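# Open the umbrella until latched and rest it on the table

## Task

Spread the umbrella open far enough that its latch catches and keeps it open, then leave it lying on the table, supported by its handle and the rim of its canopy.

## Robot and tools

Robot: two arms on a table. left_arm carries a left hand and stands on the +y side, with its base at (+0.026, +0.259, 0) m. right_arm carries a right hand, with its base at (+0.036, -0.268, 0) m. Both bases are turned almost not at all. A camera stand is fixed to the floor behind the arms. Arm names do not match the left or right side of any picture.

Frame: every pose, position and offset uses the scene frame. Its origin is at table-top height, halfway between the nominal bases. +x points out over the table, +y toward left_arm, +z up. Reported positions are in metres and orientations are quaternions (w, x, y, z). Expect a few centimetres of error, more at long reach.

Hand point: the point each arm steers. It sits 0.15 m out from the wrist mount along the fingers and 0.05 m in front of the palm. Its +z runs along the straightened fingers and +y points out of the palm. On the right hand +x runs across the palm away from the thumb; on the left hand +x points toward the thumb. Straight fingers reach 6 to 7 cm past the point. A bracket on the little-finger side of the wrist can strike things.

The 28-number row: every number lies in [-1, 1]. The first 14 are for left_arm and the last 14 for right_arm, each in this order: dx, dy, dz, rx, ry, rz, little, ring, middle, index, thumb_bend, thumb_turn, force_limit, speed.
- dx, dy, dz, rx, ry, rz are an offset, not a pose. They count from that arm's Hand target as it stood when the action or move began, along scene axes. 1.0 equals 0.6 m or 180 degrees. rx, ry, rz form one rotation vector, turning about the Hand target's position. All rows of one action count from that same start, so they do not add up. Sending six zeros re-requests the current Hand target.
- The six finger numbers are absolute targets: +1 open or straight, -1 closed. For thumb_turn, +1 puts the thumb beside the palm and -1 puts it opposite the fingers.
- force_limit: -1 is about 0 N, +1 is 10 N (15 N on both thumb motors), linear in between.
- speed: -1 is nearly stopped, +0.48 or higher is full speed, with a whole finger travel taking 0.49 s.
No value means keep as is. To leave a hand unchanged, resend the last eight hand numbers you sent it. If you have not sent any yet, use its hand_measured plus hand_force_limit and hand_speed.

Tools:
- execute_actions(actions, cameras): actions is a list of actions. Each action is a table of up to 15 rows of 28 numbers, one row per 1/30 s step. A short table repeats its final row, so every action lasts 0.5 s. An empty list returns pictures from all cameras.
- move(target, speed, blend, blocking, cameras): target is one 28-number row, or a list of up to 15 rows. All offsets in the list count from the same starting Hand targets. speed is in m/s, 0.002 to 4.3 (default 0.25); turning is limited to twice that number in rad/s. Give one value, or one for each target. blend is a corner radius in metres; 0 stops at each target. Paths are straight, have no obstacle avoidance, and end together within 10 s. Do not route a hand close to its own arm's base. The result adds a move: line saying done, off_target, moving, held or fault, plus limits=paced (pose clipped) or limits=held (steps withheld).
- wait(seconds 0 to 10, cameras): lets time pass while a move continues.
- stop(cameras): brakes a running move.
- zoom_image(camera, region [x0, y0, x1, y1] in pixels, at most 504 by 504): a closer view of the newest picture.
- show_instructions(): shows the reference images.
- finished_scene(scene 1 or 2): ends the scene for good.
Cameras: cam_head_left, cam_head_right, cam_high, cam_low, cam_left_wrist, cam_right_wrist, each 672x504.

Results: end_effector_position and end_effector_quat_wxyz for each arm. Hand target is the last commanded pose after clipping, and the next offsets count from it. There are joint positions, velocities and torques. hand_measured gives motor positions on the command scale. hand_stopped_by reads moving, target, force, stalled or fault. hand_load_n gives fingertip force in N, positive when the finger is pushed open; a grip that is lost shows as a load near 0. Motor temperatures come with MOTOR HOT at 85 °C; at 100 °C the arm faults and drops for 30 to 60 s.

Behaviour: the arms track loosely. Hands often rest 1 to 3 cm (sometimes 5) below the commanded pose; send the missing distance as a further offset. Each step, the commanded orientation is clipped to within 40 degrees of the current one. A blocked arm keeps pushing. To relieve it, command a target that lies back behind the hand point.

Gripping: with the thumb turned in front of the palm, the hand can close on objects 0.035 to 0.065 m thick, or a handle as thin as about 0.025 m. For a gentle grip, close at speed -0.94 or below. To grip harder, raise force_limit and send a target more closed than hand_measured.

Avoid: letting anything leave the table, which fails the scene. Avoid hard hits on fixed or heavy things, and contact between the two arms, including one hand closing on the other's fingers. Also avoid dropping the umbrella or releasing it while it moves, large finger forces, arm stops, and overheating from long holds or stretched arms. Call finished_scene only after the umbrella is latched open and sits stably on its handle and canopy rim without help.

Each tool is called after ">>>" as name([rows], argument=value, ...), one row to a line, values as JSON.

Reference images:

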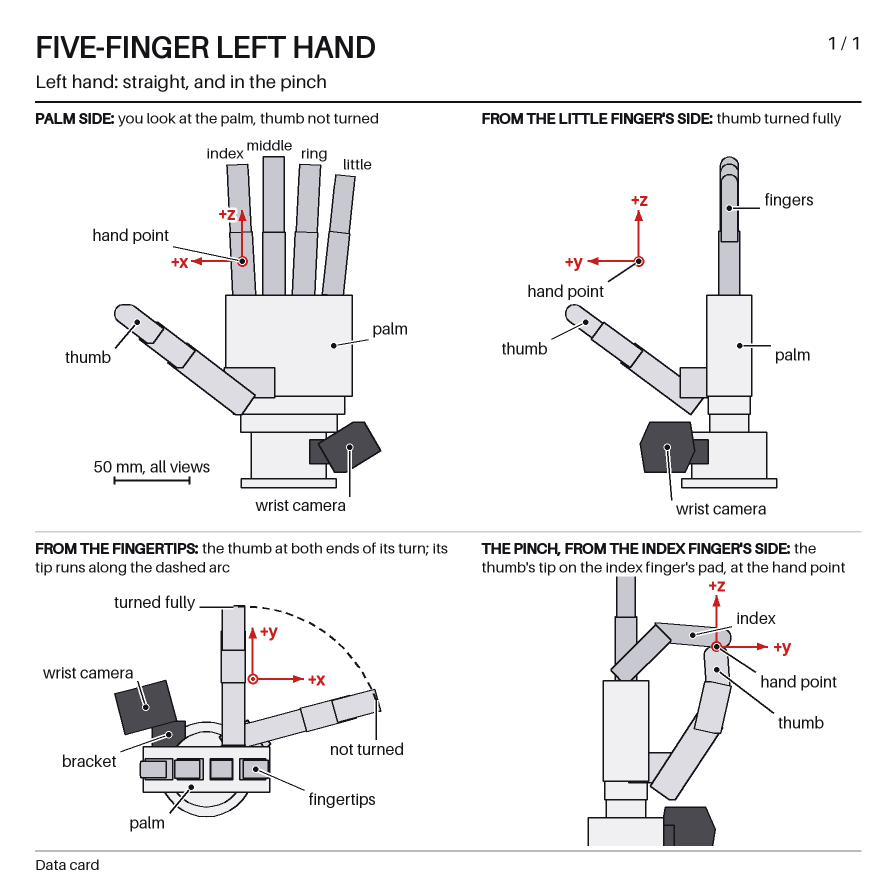

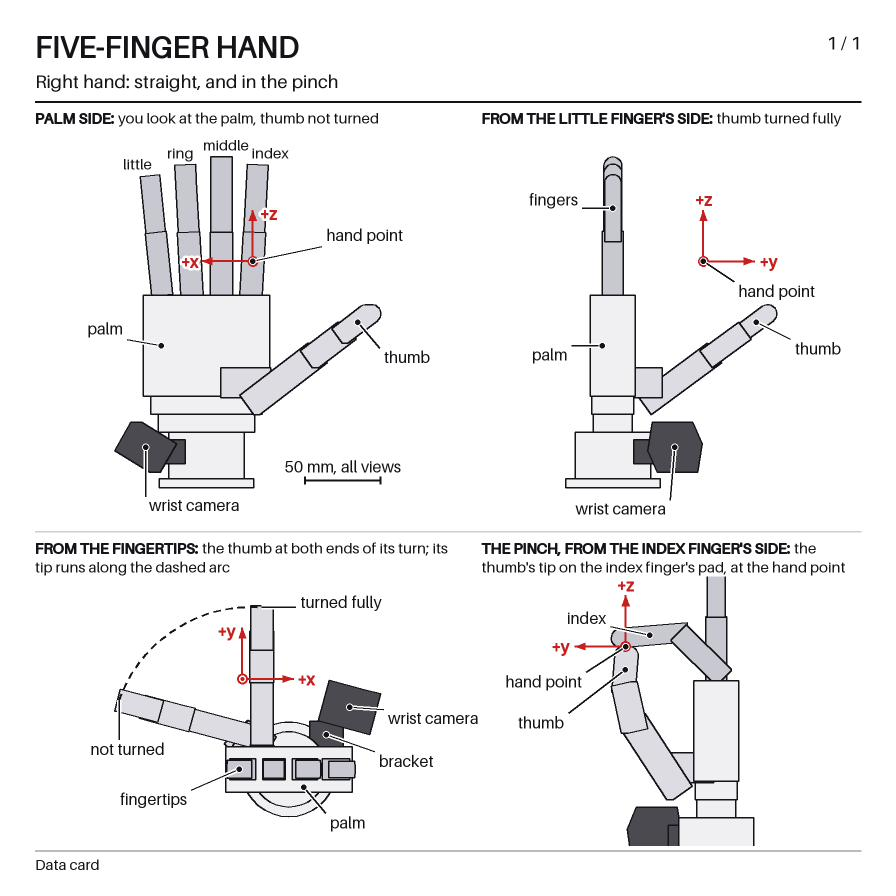

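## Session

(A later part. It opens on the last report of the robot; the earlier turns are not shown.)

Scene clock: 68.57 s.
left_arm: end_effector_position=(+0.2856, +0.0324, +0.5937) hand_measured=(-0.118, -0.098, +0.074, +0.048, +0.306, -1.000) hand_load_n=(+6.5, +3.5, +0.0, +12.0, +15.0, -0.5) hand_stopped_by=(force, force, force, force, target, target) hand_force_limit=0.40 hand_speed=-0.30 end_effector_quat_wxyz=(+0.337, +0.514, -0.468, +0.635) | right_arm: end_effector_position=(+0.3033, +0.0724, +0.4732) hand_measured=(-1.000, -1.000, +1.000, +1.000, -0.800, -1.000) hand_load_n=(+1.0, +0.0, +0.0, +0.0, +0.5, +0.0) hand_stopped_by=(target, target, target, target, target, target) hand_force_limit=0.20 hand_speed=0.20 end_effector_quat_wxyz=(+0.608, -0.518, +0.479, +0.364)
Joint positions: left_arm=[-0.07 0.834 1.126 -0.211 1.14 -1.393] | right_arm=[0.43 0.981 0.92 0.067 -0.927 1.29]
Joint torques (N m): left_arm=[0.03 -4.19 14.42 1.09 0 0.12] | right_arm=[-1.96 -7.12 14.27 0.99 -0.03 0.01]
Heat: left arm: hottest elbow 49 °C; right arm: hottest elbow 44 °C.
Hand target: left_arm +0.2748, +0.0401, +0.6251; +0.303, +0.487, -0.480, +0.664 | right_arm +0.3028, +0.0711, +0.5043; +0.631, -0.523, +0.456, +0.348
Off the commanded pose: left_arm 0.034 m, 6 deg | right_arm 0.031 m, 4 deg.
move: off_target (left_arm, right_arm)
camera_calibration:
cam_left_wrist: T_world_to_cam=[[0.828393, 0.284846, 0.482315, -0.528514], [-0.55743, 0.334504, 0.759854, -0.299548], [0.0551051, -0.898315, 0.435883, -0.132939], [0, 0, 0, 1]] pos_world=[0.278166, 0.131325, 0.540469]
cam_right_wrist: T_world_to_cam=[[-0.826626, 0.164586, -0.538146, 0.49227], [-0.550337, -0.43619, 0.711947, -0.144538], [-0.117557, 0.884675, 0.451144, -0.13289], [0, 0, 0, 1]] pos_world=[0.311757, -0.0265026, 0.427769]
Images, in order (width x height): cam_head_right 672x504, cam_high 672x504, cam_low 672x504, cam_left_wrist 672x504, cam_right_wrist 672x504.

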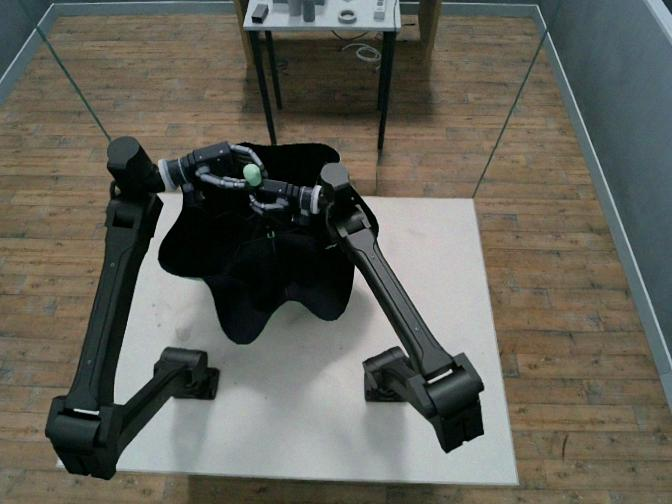

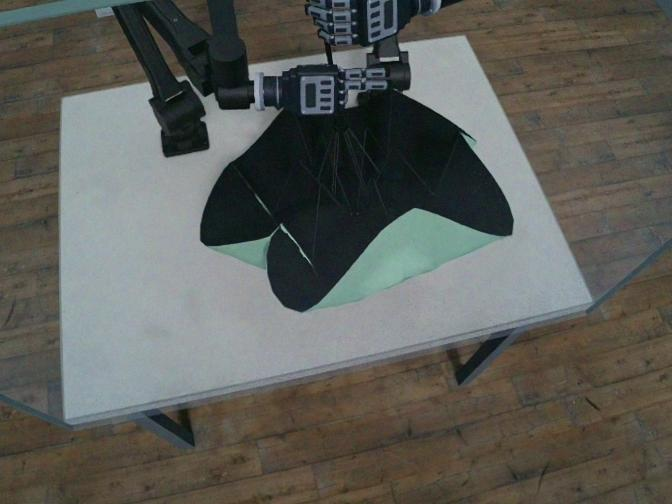

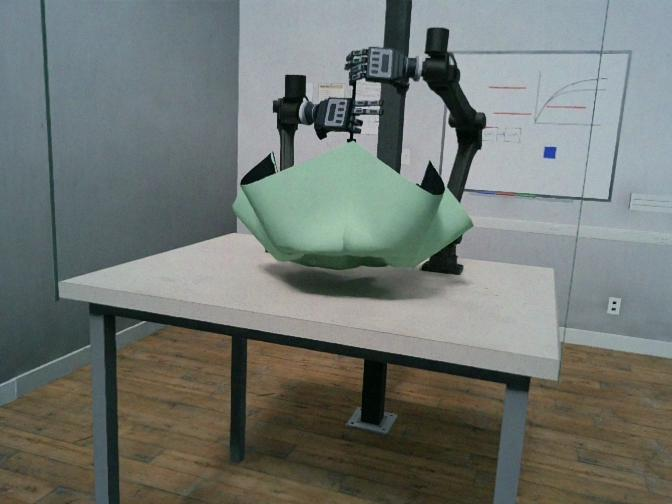

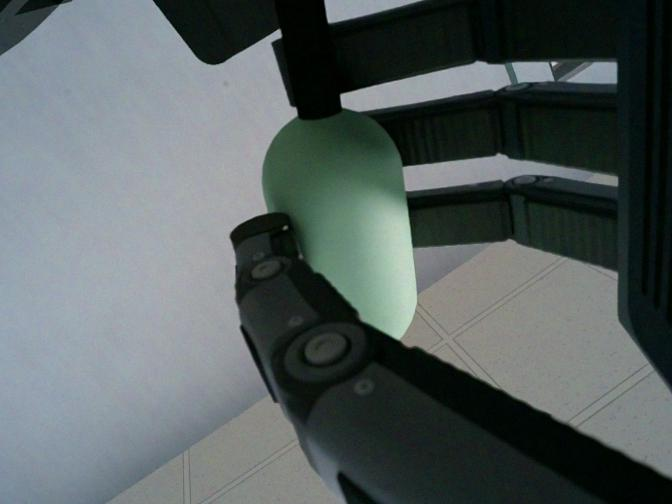

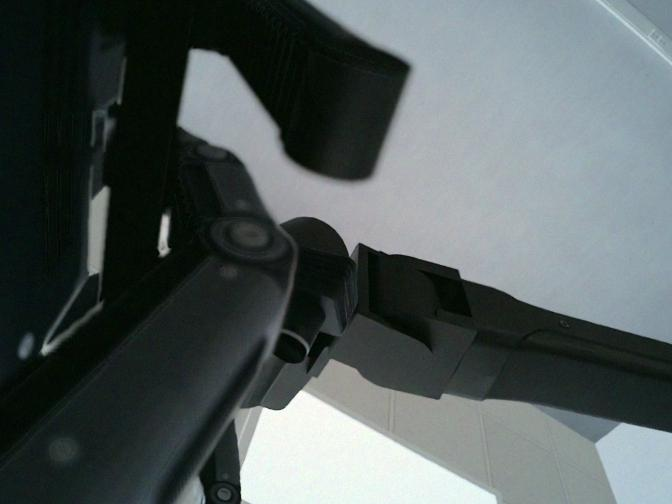

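>>> move(target=[-0.133,-0.033,0,0.0358,-0.1338,-0.0564,-1,-1,-1,-1,0.3,-1,0.4,-0.3,-0.047,-0.06,0.007,-0.021,-0.1362,0.0329,-1,-1,1,1,-0.8,-1,0.2,0.2], speed=0.08, cameras=["cam_high", "cam_low", "cam_head_right"])

Scene clock: 73.00 s.
left_arm: end_effector_position=(+0.2067, +0.0217, +0.6078) hand_measured=(-0.118, -0.098, +0.074, +0.046, +0.300, -1.000) hand_load_n=(+0.5, +0.0, +0.0, +0.0, +0.0, +0.0) hand_stopped_by=(force, force, force, force, target, target) hand_force_limit=0.40 hand_speed=-0.30 end_effector_quat_wxyz=(+0.238, +0.332, -0.602, +0.686) | right_arm: end_effector_position=(+0.2776, +0.0399, +0.4624) hand_measured=(-1.000, -1.000, +1.000, +1.000, -0.800, -1.000) hand_load_n=(+0.0, +0.0, +0.0, +0.0, +5.0, +1.5) hand_stopped_by=(target, target, target, target, target, target) hand_force_limit=0.20 hand_speed=0.20 end_effector_quat_wxyz=(+0.647, -0.623, +0.339, +0.280)
Joint positions: left_arm=[-0.143 0.765 1.199 -0.269 1.238 -0.994] | right_arm=[0.351 0.942 0.945 -0.018 -1.122 0.893]
Joint torques (N m): left_arm=[-2.32 -1.49 12.3 0.44 0 0] | right_arm=[-2.55 -7.41 16.31 1.29 -0.21 -0.06]
Motor temperatures (°C): left_arm=[32 33 50 29 30 28] | right_arm=[28 32 45 29 28 29]
Heat: left arm: hottest elbow 50 °C; right arm: hottest elbow 45 °C.
Hand target: left_arm +0.1950, +0.0203, +0.6251; +0.225, +0.310, -0.609, +0.694 | right_arm +0.2746, +0.0351, +0.5084; +0.677, -0.628, +0.295, +0.246
Off the commanded pose: left_arm 0.021 m, 3 deg | right_arm 0.046 m, 7 deg.
move: off_target (left_arm, right_arm)
Images, in order (width x height): cam_head_right 672x504, cam_high 672x504, cam_low 672x504.

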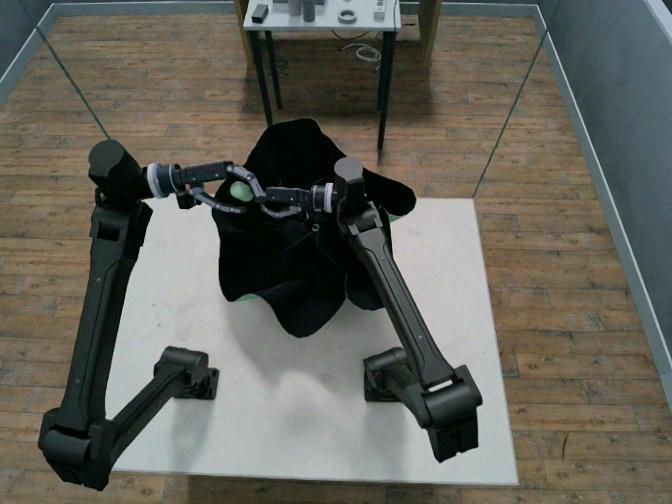

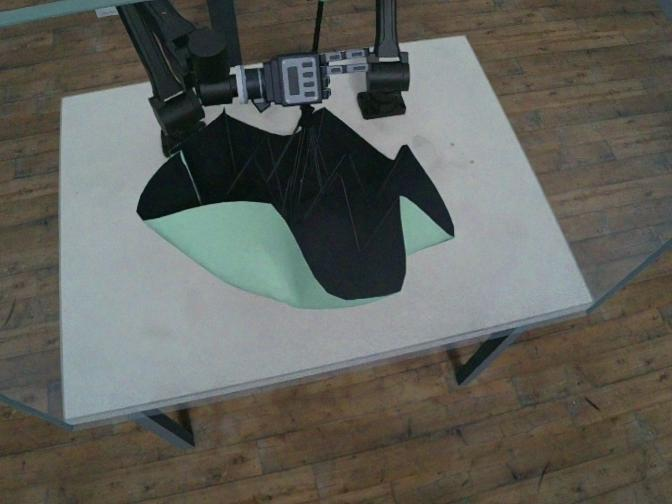

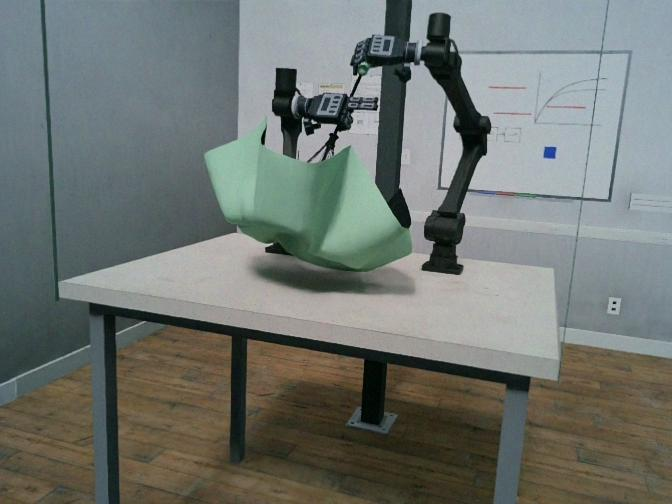

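>>> execute_actions([
  [[0,0,0,0,0,0,-1,-1,-1,-1,0.3,-1,0.4,-0.3,0,0,0,0,0,0,-1,-1,1,1,-1,-1,0.2,-0.3]],
  [[0,0,0,0,0,0,-1,-1,-1,-1,0.3,-1,0.4,-0.3,0,0,0,0,0,0,-1,-1,1,1,-1,-1,0.2,-0.3]],
], cameras=["cam_high", "cam_low", "cam_left_wrist", "cam_right_wrist", "cam_head_left"])

Scene clock: 74.57 s.
left_arm: end_effector_position=(+0.2065, +0.0216, +0.6076) hand_measured=(-0.118, -0.098, +0.074, +0.046, +0.300, -1.000) hand_load_n=(+0.5, +0.0, +0.0, +0.0, +0.0, +0.0) hand_stopped_by=(force, force, force, force, target, target) hand_force_limit=0.40 hand_speed=-0.30 end_effector_quat_wxyz=(+0.233, +0.327, -0.605, +0.688) | right_arm: end_effector_position=(+0.2772, +0.0395, +0.4622) hand_measured=(-1.000, -1.000, +1.000, +1.000, -0.826, -1.000) hand_load_n=(+0.0, +0.0, +0.0, +0.0, +4.5, +1.5) hand_stopped_by=(target, target, target, target, force, target) hand_force_limit=0.20 hand_speed=-0.30 end_effector_quat_wxyz=(+0.648, -0.625, +0.335, +0.276)
Joint positions: left_arm=[-0.144 0.765 1.201 -0.269 1.238 -0.982] | right_arm=[0.35 0.942 0.946 -0.02 -1.125 0.881]
Joint torques (N m): left_arm=[-2.73 -2.49 12.25 0.61 0 0.02] | right_arm=[-2.61 -7.3 16.24 1.25 -0.13 0.06]
Heat: left arm: hottest elbow 50 °C; right arm: hottest elbow 45 °C.
Hand target: left_arm +0.1949, +0.0203, +0.6252; +0.225, +0.310, -0.609, +0.694 | right_arm +0.2746, +0.0350, +0.5085; +0.677, -0.628, +0.295, +0.245
Off the commanded pose: left_arm 0.021 m, 2 deg | right_arm 0.047 m, 7 deg.
Step readings (end_effector_position of left_arm | right_arm):
0: (+0.2067, +0.0217, +0.6078) | (+0.2776, +0.0399, +0.4624)
1: (+0.2067, +0.0217, +0.6078) | (+0.2776, +0.0399, +0.4624)
2: (+0.2067, +0.0217, +0.6078) | (+0.2776, +0.0399, +0.4624)
4: (+0.2067, +0.0217, +0.6077) | (+0.2773, +0.0399, +0.4624)
8: (+0.2065, +0.0217, +0.6077) | (+0.2777, +0.0397, +0.4619)
15: (+0.2064, +0.0216, +0.6077) | (+0.2772, +0.0395, +0.4622)
16: (+0.2064, +0.0216, +0.6077) | (+0.2772, +0.0395, +0.4622)
17: (+0.2064, +0.0216, +0.6077) | (+0.2772, +0.0395, +0.4622)
19: (+0.2064, +0.0216, +0.6077) | (+0.2772, +0.0395, +0.4622)
23: (+0.2064, +0.0216, +0.6077) | (+0.2772, +0.0395, +0.4622)
30: (+0.2065, +0.0216, +0.6076) | (+0.2772, +0.0395, +0.4622)
camera_calibration:
cam_left_wrist: T_world_to_cam=[[0.530331, 0.108723, 0.84079, -0.619016], [-0.80592, 0.372471, 0.460172, -0.118112], [-0.263139, -0.921653, 0.285155, 0.0135234], [0, 0, 0, 1]] pos_world=[0.236653, 0.123758, 0.570958]
cam_right_wrist: T_world_to_cam=[[-0.573463, 0.0347722, -0.818493, 0.534797], [-0.73166, -0.47118, 0.492608, -0.0122645], [-0.368529, 0.881351, 0.295646, 0.0395532], [0, 0, 0, 1]] pos_world=[0.312289, -0.0592352, 0.432075]
Images, in order (width x height): cam_head_left 672x504, cam_high 672x504, cam_low 672x504, cam_left_wrist 672x504, cam_right_wrist 672x504.

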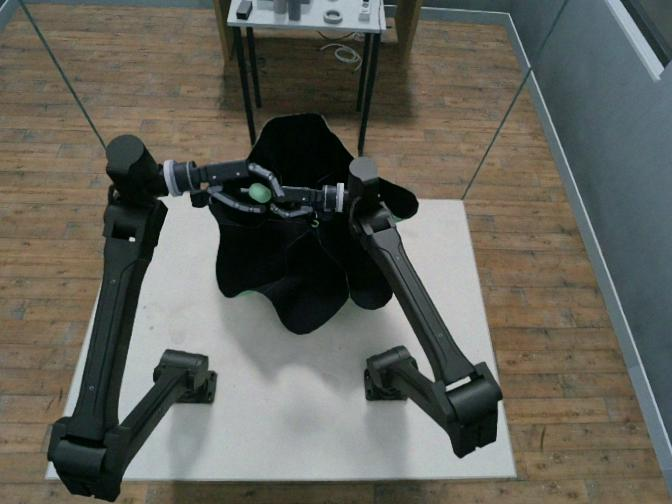

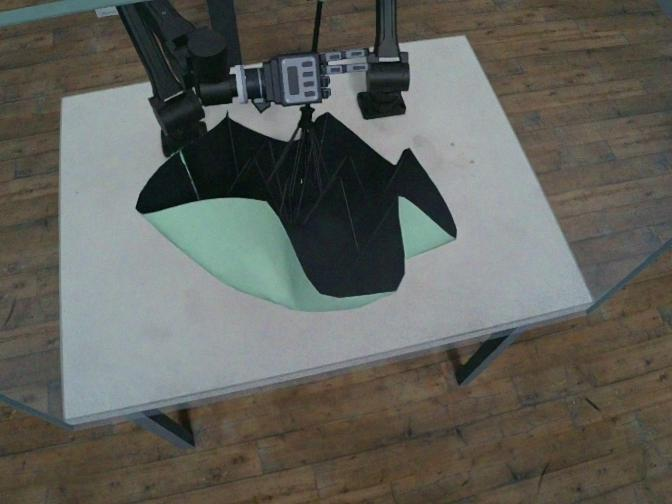

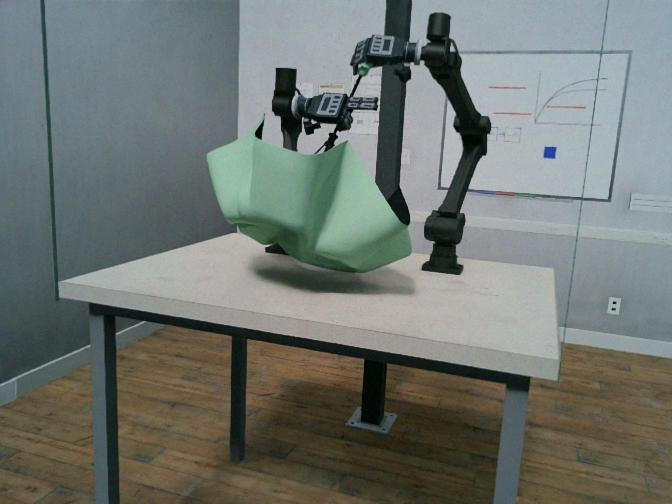

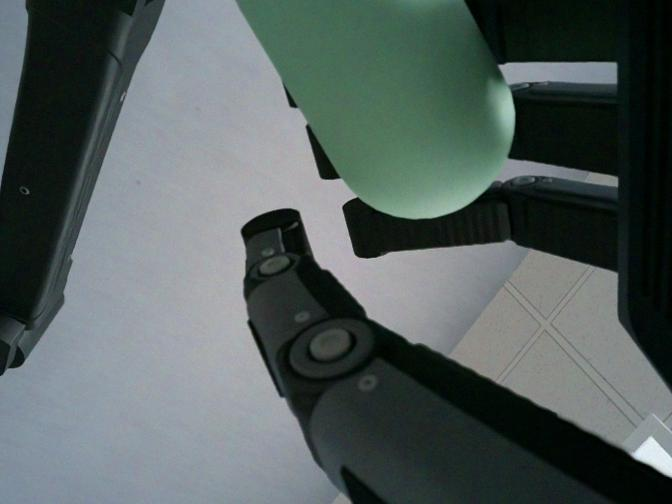

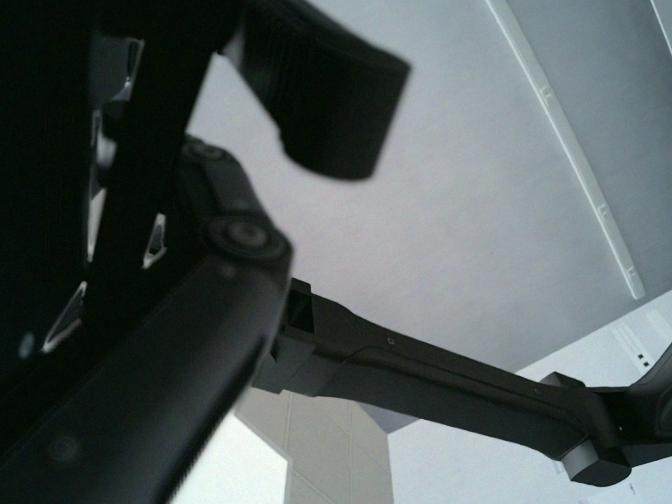

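>>> execute_actions([
  [[0,0,0,0,0,0,1,1,1,1,1,-1,0.4,-0.1,0,0,0,0,0,0,-1,-1,1,1,-1,-1,0.2,-0.3]],
  [[0,0,0,0,0,0,1,1,1,1,1,-1,0.4,-0.1,0,0,0,0,0,0,-1,-1,1,1,-1,-1,0.2,-0.3]],
  [[0,0,0,0,0,0,1,1,1,1,1,-1,0.4,-0.1,0,0,0,0,0,0,-1,-1,1,1,-1,-1,0.2,-0.3]],
], cameras=["cam_low", "cam_left_wrist", "cam_head_left"])

Scene clock: 77.07 s.
left_arm: end_effector_position=(+0.2065, +0.0216, +0.6075) hand_measured=(+1.000, +1.000, +1.000, +1.000, +1.000, -1.000) hand_load_n=(+0.0, +0.0, +0.0, +0.0, +0.0, +0.0) hand_stopped_by=(target, target, target, target, target, target) hand_force_limit=0.40 hand_speed=-0.10 end_effector_quat_wxyz=(+0.234, +0.328, -0.605, +0.687) | right_arm: end_effector_position=(+0.2773, +0.0394, +0.4623) hand_measured=(-1.000, -1.000, +1.000, +1.000, -0.826, -1.000) hand_load_n=(+0.0, +0.0, +0.0, +0.0, +5.0, +1.5) hand_stopped_by=(target, target, target, target, force, target) hand_force_limit=0.20 hand_speed=-0.30 end_effector_quat_wxyz=(+0.648, -0.625, +0.335, +0.277)
Joint positions: left_arm=[-0.144 0.765 1.201 -0.27 1.238 -0.982] | right_arm=[0.35 0.942 0.946 -0.02 -1.125 0.882]
Joint torques (N m): left_arm=[-2.37 -2.32 12.31 0.49 -0.05 -0.02] | right_arm=[-2.55 -7.36 16.23 1.26 -0.14 0.05]
Heat: left arm: hottest elbow 50 °C; right arm: hottest elbow 45 °C.
Hand target: left_arm +0.1949, +0.0203, +0.6252; +0.225, +0.310, -0.609, +0.694 | right_arm +0.2746, +0.0351, +0.5085; +0.677, -0.628, +0.295, +0.245
Off the commanded pose: left_arm 0.021 m, 2 deg | right_arm 0.047 m, 7 deg.
Step readings (end_effector_position of left_arm | right_arm):
0: (+0.2065, +0.0216, +0.6076) | (+0.2772, +0.0395, +0.4622)
1: (+0.2065, +0.0216, +0.6076) | (+0.2772, +0.0395, +0.4622)
2: (+0.2065, +0.0216, +0.6076) | (+0.2772, +0.0395, +0.4622)
4: (+0.2065, +0.0216, +0.6075) | (+0.2772, +0.0395, +0.4623)
8: (+0.2065, +0.0216, +0.6075) | (+0.2773, +0.0394, +0.4623)
15: (+0.2065, +0.0216, +0.6075) | (+0.2773, +0.0394, +0.4623)
16: (+0.2065, +0.0216, +0.6075) | (+0.2773, +0.0394, +0.4623)
17: (+0.2065, +0.0216, +0.6075) | (+0.2773, +0.0394, +0.4623)
19: (+0.2065, +0.0216, +0.6075) | (+0.2773, +0.0394, +0.4623)
23: (+0.2065, +0.0216, +0.6075) | (+0.2773, +0.0394, +0.4623)
30: (+0.2065, +0.0216, +0.6075) | (+0.2773, +0.0394, +0.4623)
31: (+0.2065, +0.0216, +0.6075) | (+0.2773, +0.0394, +0.4623)
32: (+0.2065, +0.0216, +0.6075) | (+0.2773, +0.0394, +0.4623)
34: (+0.2065, +0.0216, +0.6075) | (+0.2773, +0.0394, +0.4623)
38: (+0.2065, +0.0216, +0.6075) | (+0.2773, +0.0394, +0.4623)
45: (+0.2065, +0.0216, +0.6075) | (+0.2773, +0.0394, +0.4623)
camera_calibration:
cam_left_wrist: T_world_to_cam=[[0.531579, 0.108452, 0.840037, -0.618681], [-0.805224, 0.372362, 0.461476, -0.118914], [-0.26275, -0.921729, 0.285268, 0.0134331], [0, 0, 0, 1]] pos_world=[0.236655, 0.123758, 0.570759]
Images, in order (width x height): cam_head_left 672x504, cam_low 672x504, cam_left_wrist 672x504.

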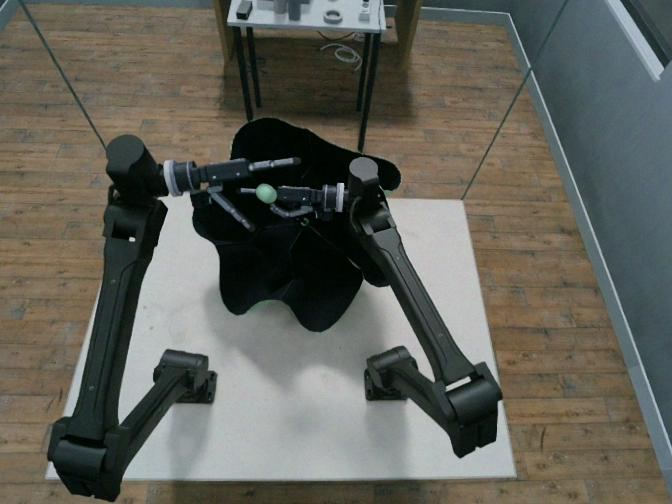

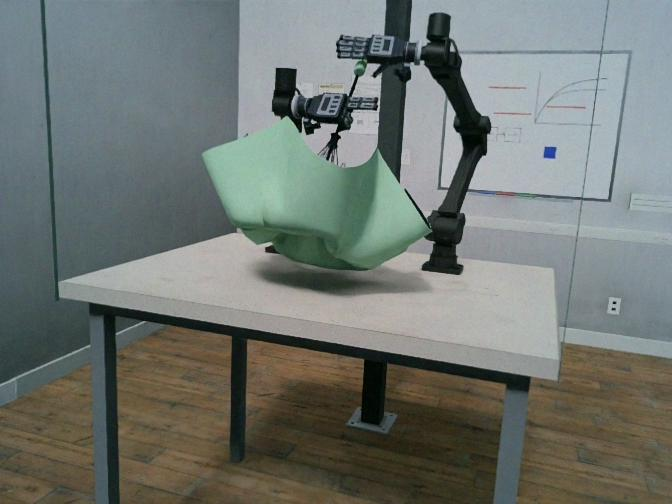

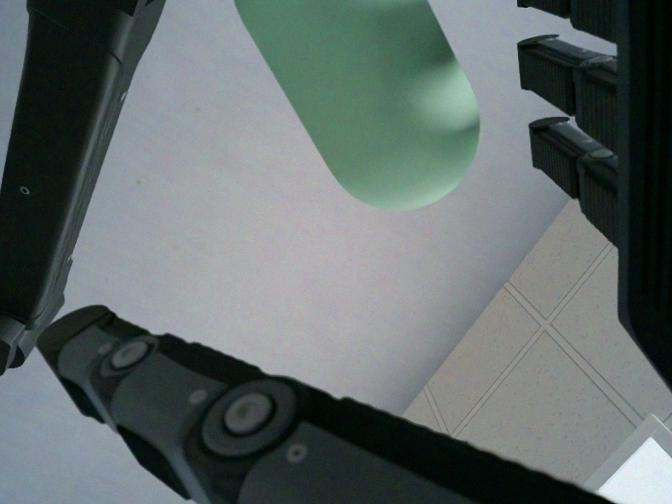

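>>> move(target=[0.0,0.167,0.13,0,0,0,1,1,1,1,1,-1,0.4,-0.1,0.033,-0.013,0.13,0.111,0,0,-1,-1,1,1,-1,-1,0.2,-0.3], speed=0.08, cameras=["cam_high", "cam_low", "cam_left_wrist", "cam_head_left"])

Scene clock: 80.97 s.
left_arm: end_effector_position=(+0.2057, +0.1184, +0.6904) hand_measured=(+1.000, +1.000, +1.000, +1.000, +1.000, -1.000) hand_load_n=(+0.0, +0.0, +0.0, +0.0, +0.0, +0.0) hand_stopped_by=(target, target, target, target, target, target) hand_force_limit=0.40 hand_speed=-0.10 end_effector_quat_wxyz=(+0.166, +0.385, -0.596, +0.685) | right_arm: end_effector_position=(+0.2981, +0.0321, +0.5548) hand_measured=(-1.000, -1.000, +1.000, +1.000, -0.826, -1.000) hand_load_n=(-0.5, +0.5, +0.0, +0.0, +3.0, +0.5) hand_stopped_by=(target, target, target, target, force, target) hand_force_limit=0.20 hand_speed=-0.30 end_effector_quat_wxyz=(+0.756, -0.507, +0.277, +0.308)
Joint positions: left_arm=[0.363 0.819 1.447 -0.168 1.585 -1.272] | right_arm=[0.326 1.035 0.946 0.775 -1.019 1.496]
Joint torques (N m): left_arm=[-0.73 -1.08 10.5 0.27 -0.19 -0.12] | right_arm=[-2.43 -6.71 13.45 2.22 0.74 0.33]
Heat: left arm: hottest elbow 50 °C; right arm: hottest elbow 45 °C.
Hand target: left_arm +0.1950, +0.1205, +0.7031; +0.225, +0.310, -0.609, +0.694 | right_arm +0.2944, +0.0273, +0.5865; +0.776, -0.501, +0.248, +0.293
Off the commanded pose: left_arm 0.017 m, 11 deg | right_arm 0.032 m, 4 deg.
joint sent to its limit (left arm) — joint 5 (wrist yaw), upper limit. The joint targets are off in position and orientation.
move: off_target (left_arm, right_arm)
camera_calibration:
cam_left_wrist: T_world_to_cam=[[0.512486, 0.143275, 0.846659, -0.703217], [-0.852297, 0.205017, 0.481205, -0.178039], [-0.104635, -0.968215, 0.227181, 0.0918792], [0, 0, 0, 1]] pos_world=[0.218261, 0.226213, 0.660184]
Images, in order (width x height): cam_head_left 672x504, cam_high 672x504, cam_low 672x504, cam_left_wrist 672x504.

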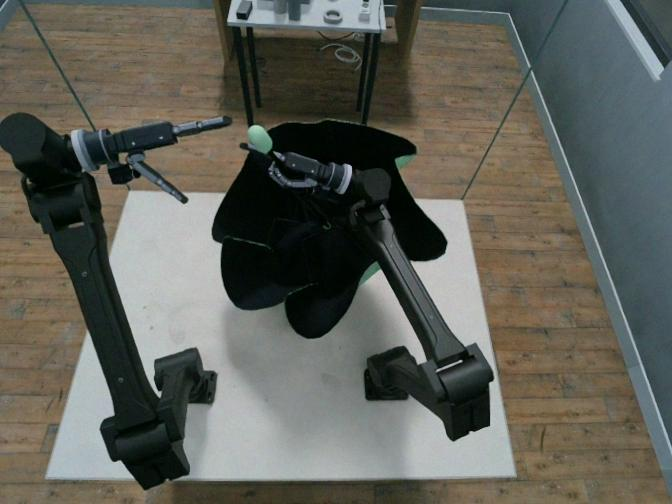

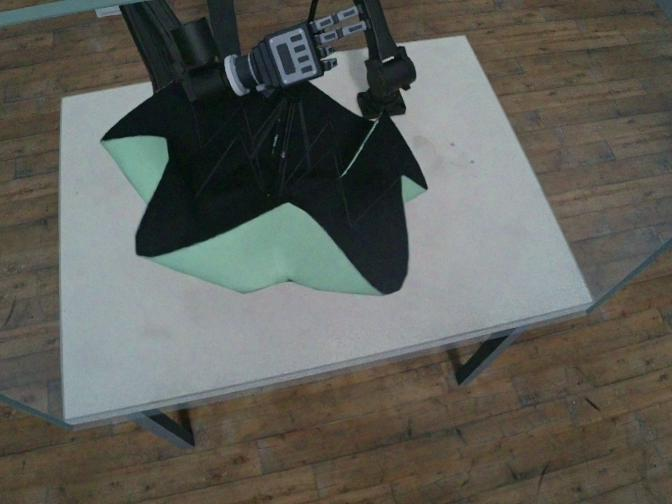

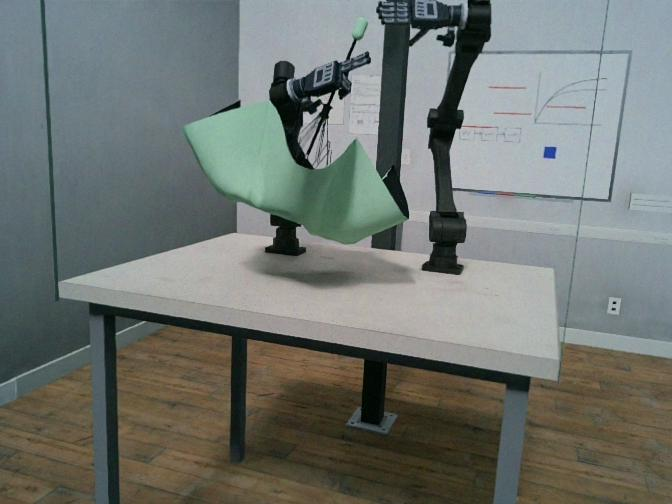

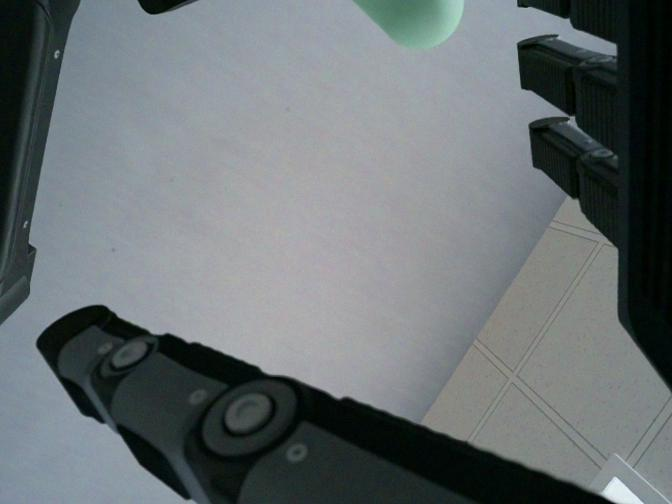

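>>> move(target=[0,0,0,0,0,0,1,1,1,1,1,-1,0.4,-0.1,0.02,0.0,0.03,-0.18,0,0,-1,-1,1,1,-1,-1,0.2,-0.3], speed=0.08, cameras=["cam_high", "cam_low", "cam_right_wrist", "cam_head_left"])

Scene clock: 86.90 s.
left_arm: end_effector_position=(+0.2059, +0.1187, +0.6904) hand_measured=(+1.000, +1.000, +1.000, +1.000, +1.000, -1.000) hand_load_n=(+0.0, +0.0, -0.5, +0.0, +0.0, +0.0) hand_stopped_by=(target, target, target, target, target, target) hand_force_limit=0.40 hand_speed=-0.10 end_effector_quat_wxyz=(+0.168, +0.387, -0.594, +0.685) | right_arm: end_effector_position=(+0.3154, +0.0270, +0.5699) hand_measured=(-1.000, -1.000, +1.000, +1.000, -0.826, -1.000) hand_load_n=(+1.0, +0.0, +0.0, +0.0, +4.5, +1.5) hand_stopped_by=(target, target, target, target, force, target) hand_force_limit=0.20 hand_speed=-0.30 end_effector_quat_wxyz=(-0.582, +0.689, -0.359, -0.238)
Joint positions: left_arm=[0.364 0.819 1.447 -0.174 1.585 -1.272] | right_arm=[0.297 1.155 1.578 -0.928 -1.125 0.407]
Joint torques (N m): left_arm=[-0.97 -1.55 10.74 0.03 -0.12 -0.12] | right_arm=[-1.2 -8.29 15.24 1.2 -0.42 -0.07]
Heat: left arm: hottest elbow 50 °C; right arm: hottest elbow 46 °C.
Hand target: left_arm +0.1950, +0.1205, +0.7031; +0.225, +0.310, -0.609, +0.694 | right_arm +0.3065, +0.0272, +0.6045; -0.605, +0.697, -0.320, -0.212
Off the commanded pose: left_arm 0.017 m, 11 deg | right_arm 0.036 m, 6 deg.
joint sent to its limit (left arm) — joint 5 (wrist yaw), upper limit. The joint targets are off in position and orientation.
move: off_target (left_arm, right_arm)
camera_calibration:
cam_right_wrist: T_world_to_cam=[[-0.56778, -0.132579, -0.812434, 0.64454], [-0.735663, -0.361116, 0.573057, -0.0909479], [-0.369359, 0.923048, 0.107501, 0.139256], [0, 0, 0, 1]] pos_world=[0.350485, -0.0759302, 0.560794]
Images, in order (width x height): cam_head_left 672x504, cam_high 672x504, cam_low 672x504, cam_right_wrist 672x504.

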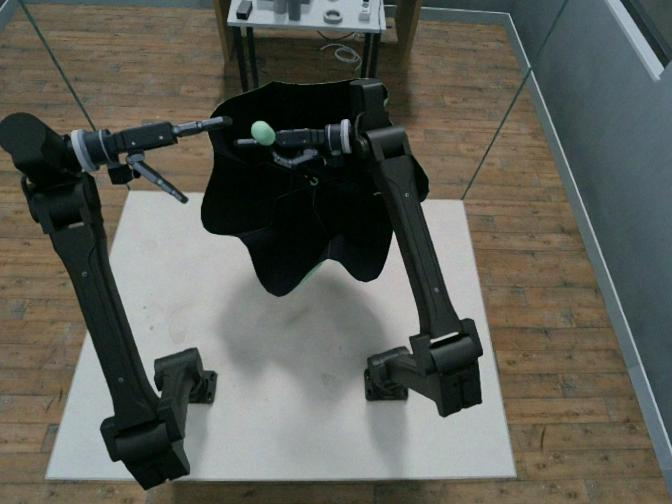

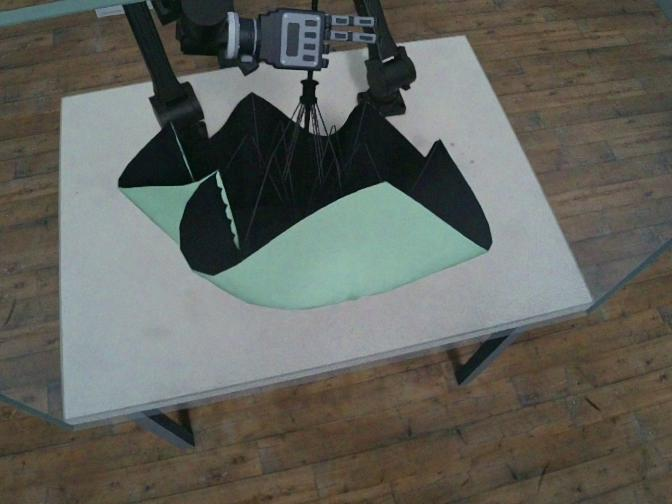

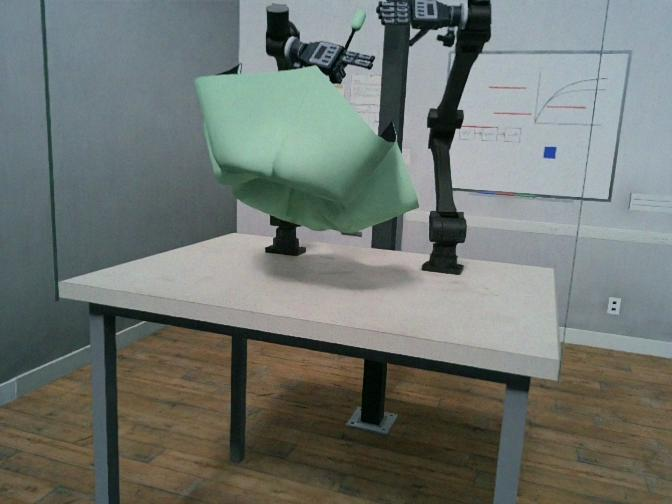

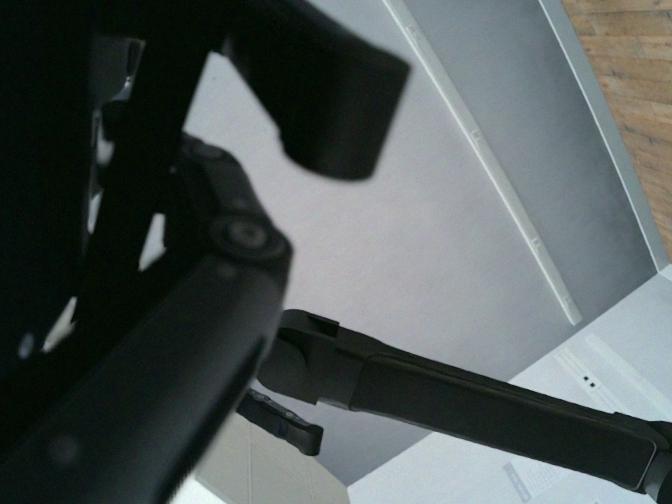

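>>> move(target=[0,0.05,0,0,0,0,1,1,1,1,1,-1,0.4,-0.1,0.09,0.11,0.0,0,0,0,-1,-1,1,1,-1,-1,0.2,-0.3], speed=0.08, cameras=["cam_high", "cam_low", "cam_head_right", "cam_head_left"])

Scene clock: 89.63 s.
left_arm: end_effector_position=(+0.2053, +0.1485, +0.6961) hand_measured=(+1.000, +1.000, +1.000, +1.000, +1.000, -1.000) hand_load_n=(+0.0, +0.0, +0.0, +0.0, +0.0, +0.0) hand_stopped_by=(target, target, target, target, target, target) hand_force_limit=0.40 hand_speed=-0.10 end_effector_quat_wxyz=(+0.074, +0.459, -0.541, +0.701) | right_arm: end_effector_position=(+0.3670, +0.0904, +0.5577) hand_measured=(-1.000, -1.000, +1.000, +1.000, -0.826, -1.000) hand_load_n=(+1.0, +0.0, -0.5, +0.0, +4.0, +1.0) hand_stopped_by=(target, target, target, target, force, target) hand_force_limit=0.20 hand_speed=-0.30 end_effector_quat_wxyz=(-0.568, +0.698, -0.365, -0.240)
Joint positions: left_arm=[0.626 0.751 1.447 -0.229 1.585 -1.275] | right_arm=[0.409 1.326 1.696 -0.848 -1.022 0.465]
Joint torques (N m): left_arm=[-1.14 -0.73 8.91 0.27 -0.19 -0.12] | right_arm=[-1.03 -11.87 15.6 2.99 -0.35 0.23]
Heat: left arm: hottest elbow 50 °C; right arm: hottest elbow 46 °C.
Hand target: left_arm +0.1950, +0.1505, +0.7031; +0.226, +0.310, -0.609, +0.694 | right_arm +0.3605, +0.0932, +0.6044; -0.605, +0.697, -0.320, -0.212
Off the commanded pose: left_arm 0.013 m, 26 deg | right_arm 0.047 m, 7 deg.
joint sent to its limit (left arm) — joint 5 (wrist yaw), upper limit. The joint targets are off in position and orientation.
move: off_target (left_arm, right_arm)
Images, in order (width x height): cam_head_left 672x504, cam_head_right 672x504, cam_high 672x504, cam_low 672x504.

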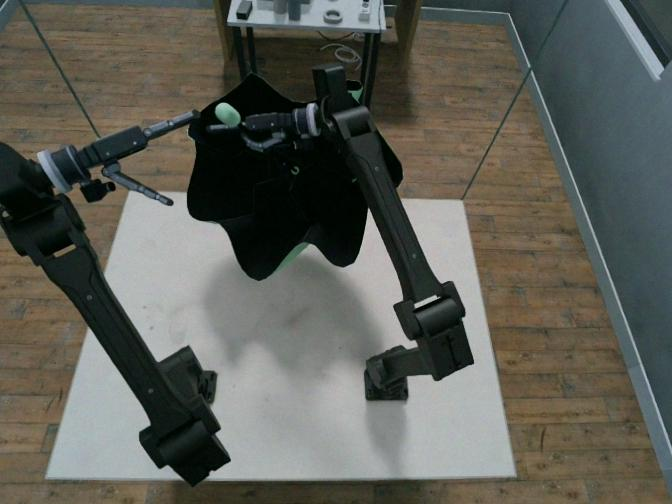

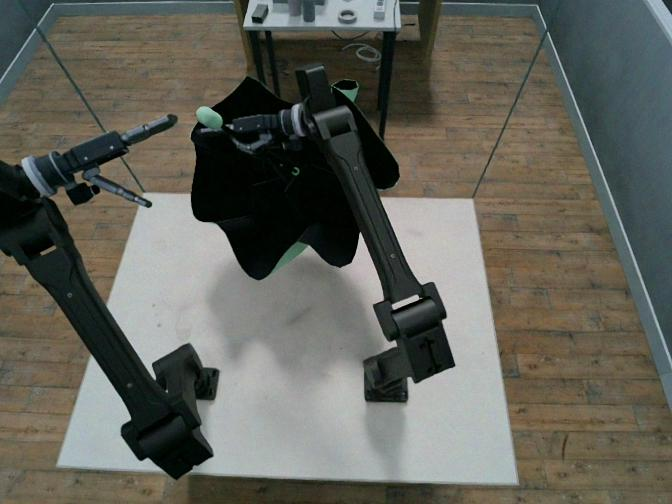

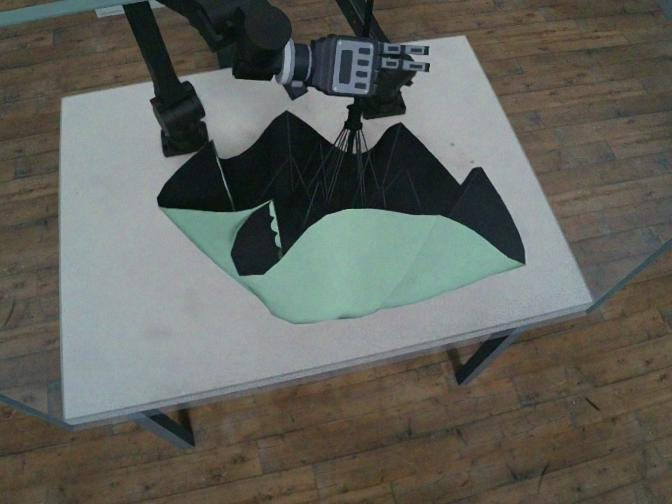

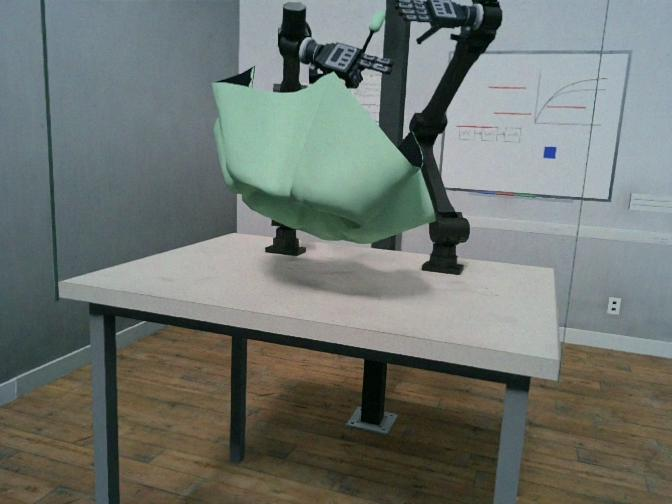

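>>> move(target=[0,0.0,0,0,0,0,1,1,1,1,1,-1,0.4,-0.1,-0.1425,-0.1,-0.144,0.052,-0.1092,0.0394,-1,-1,1,1,-1,-1,0.2,-0.3], speed=0.08, cameras=["cam_high", "cam_low", "cam_head_right", "cam_left_wrist"])

Scene clock: 94.60 s.
left_arm: end_effector_position=(+0.2052, +0.1485, +0.6961) hand_measured=(+1.000, +1.000, +1.000, +1.000, +1.000, -1.000) hand_load_n=(+0.0, +0.0, +0.0, +0.0, +0.0, +0.0) hand_stopped_by=(target, target, target, target, target, target) hand_force_limit=0.40 hand_speed=-0.10 end_effector_quat_wxyz=(+0.073, +0.459, -0.541, +0.701) | right_arm: end_effector_position=(+0.2800, +0.0389, +0.5034) hand_measured=(-1.000, -1.000, +1.000, +1.000, -0.826, -1.000) hand_load_n=(+0.0, +0.0, +0.0, +0.0, +7.0, +3.5) hand_stopped_by=(target, target, target, target, force, target) hand_force_limit=0.20 hand_speed=-0.30 end_effector_quat_wxyz=(+0.675, -0.694, +0.177, +0.176)
Joint positions: left_arm=[0.627 0.751 1.447 -0.229 1.585 -1.275] | right_arm=[0.355 0.995 1.171 -0.253 -1.214 0.433]
Joint torques (N m): left_arm=[-0.97 -0.73 8.92 0.13 -0.17 -0.11] | right_arm=[-2.61 -8.35 9.85 3.04 -0.24 0.16]
Heat: left arm: hottest elbow 49 °C; right arm: hottest elbow 46 °C.
Hand target: left_arm +0.1949, +0.1505, +0.7031; +0.225, +0.310, -0.609, +0.694 | right_arm +0.2750, +0.0333, +0.5180; +0.691, -0.690, +0.151, +0.152
Off the commanded pose: left_arm 0.013 m, 26 deg | right_arm 0.016 m, 4 deg.
joint sent to its limit (left arm) — joint 5 (wrist yaw), upper limit. The joint targets are off in position and orientation.
move: off_target (left_arm, right_arm)
camera_calibration:
cam_left_wrist: T_world_to_cam=[[0.454753, 0.26998, 0.848711, -0.720527], [-0.877795, -0.0252533, 0.47837, -0.145917], [0.150583, -0.962535, 0.225503, 0.0675809], [0, 0, 0, 1]] pos_world=[0.1894, 0.255892, 0.666082]
Images, in order (width x height): cam_head_right 672x504, cam_high 672x504, cam_low 672x504, cam_left_wrist 672x504.

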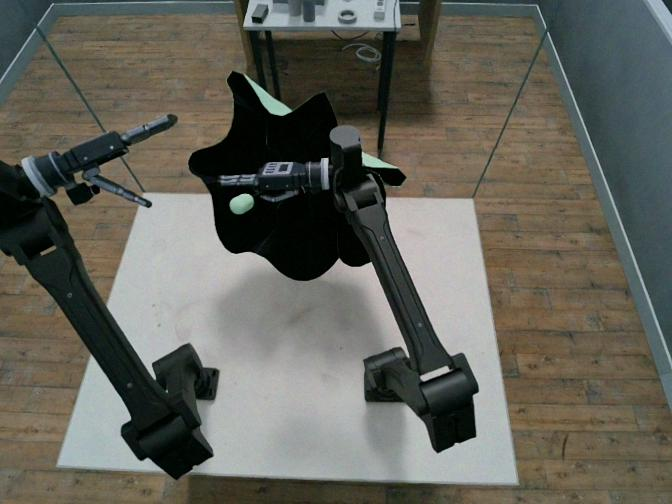

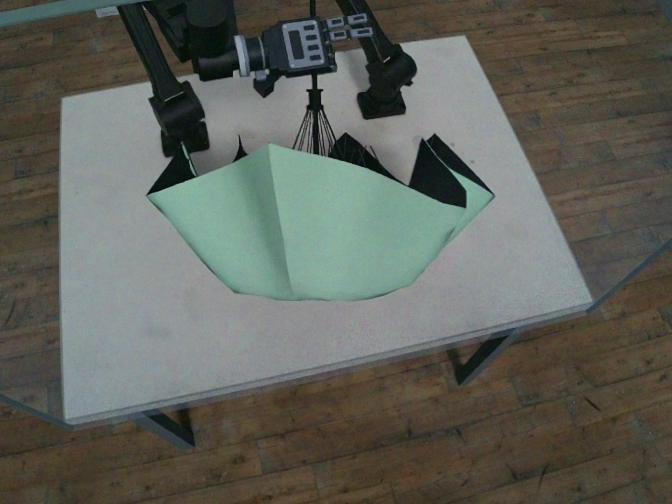

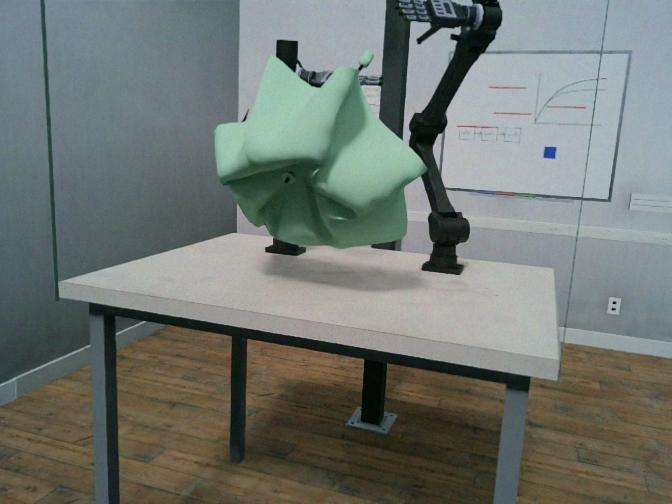

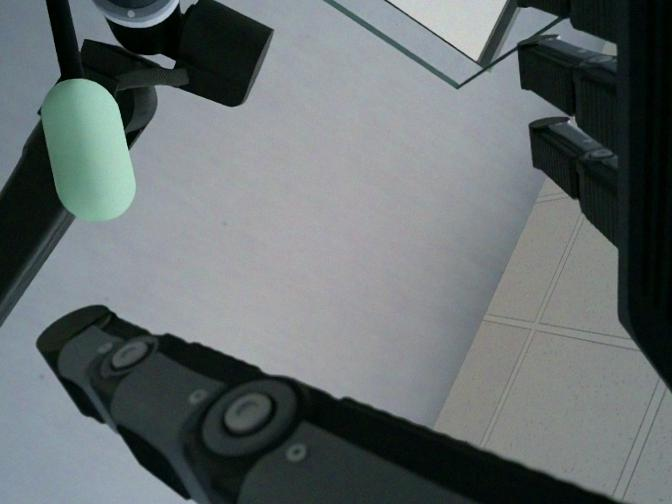

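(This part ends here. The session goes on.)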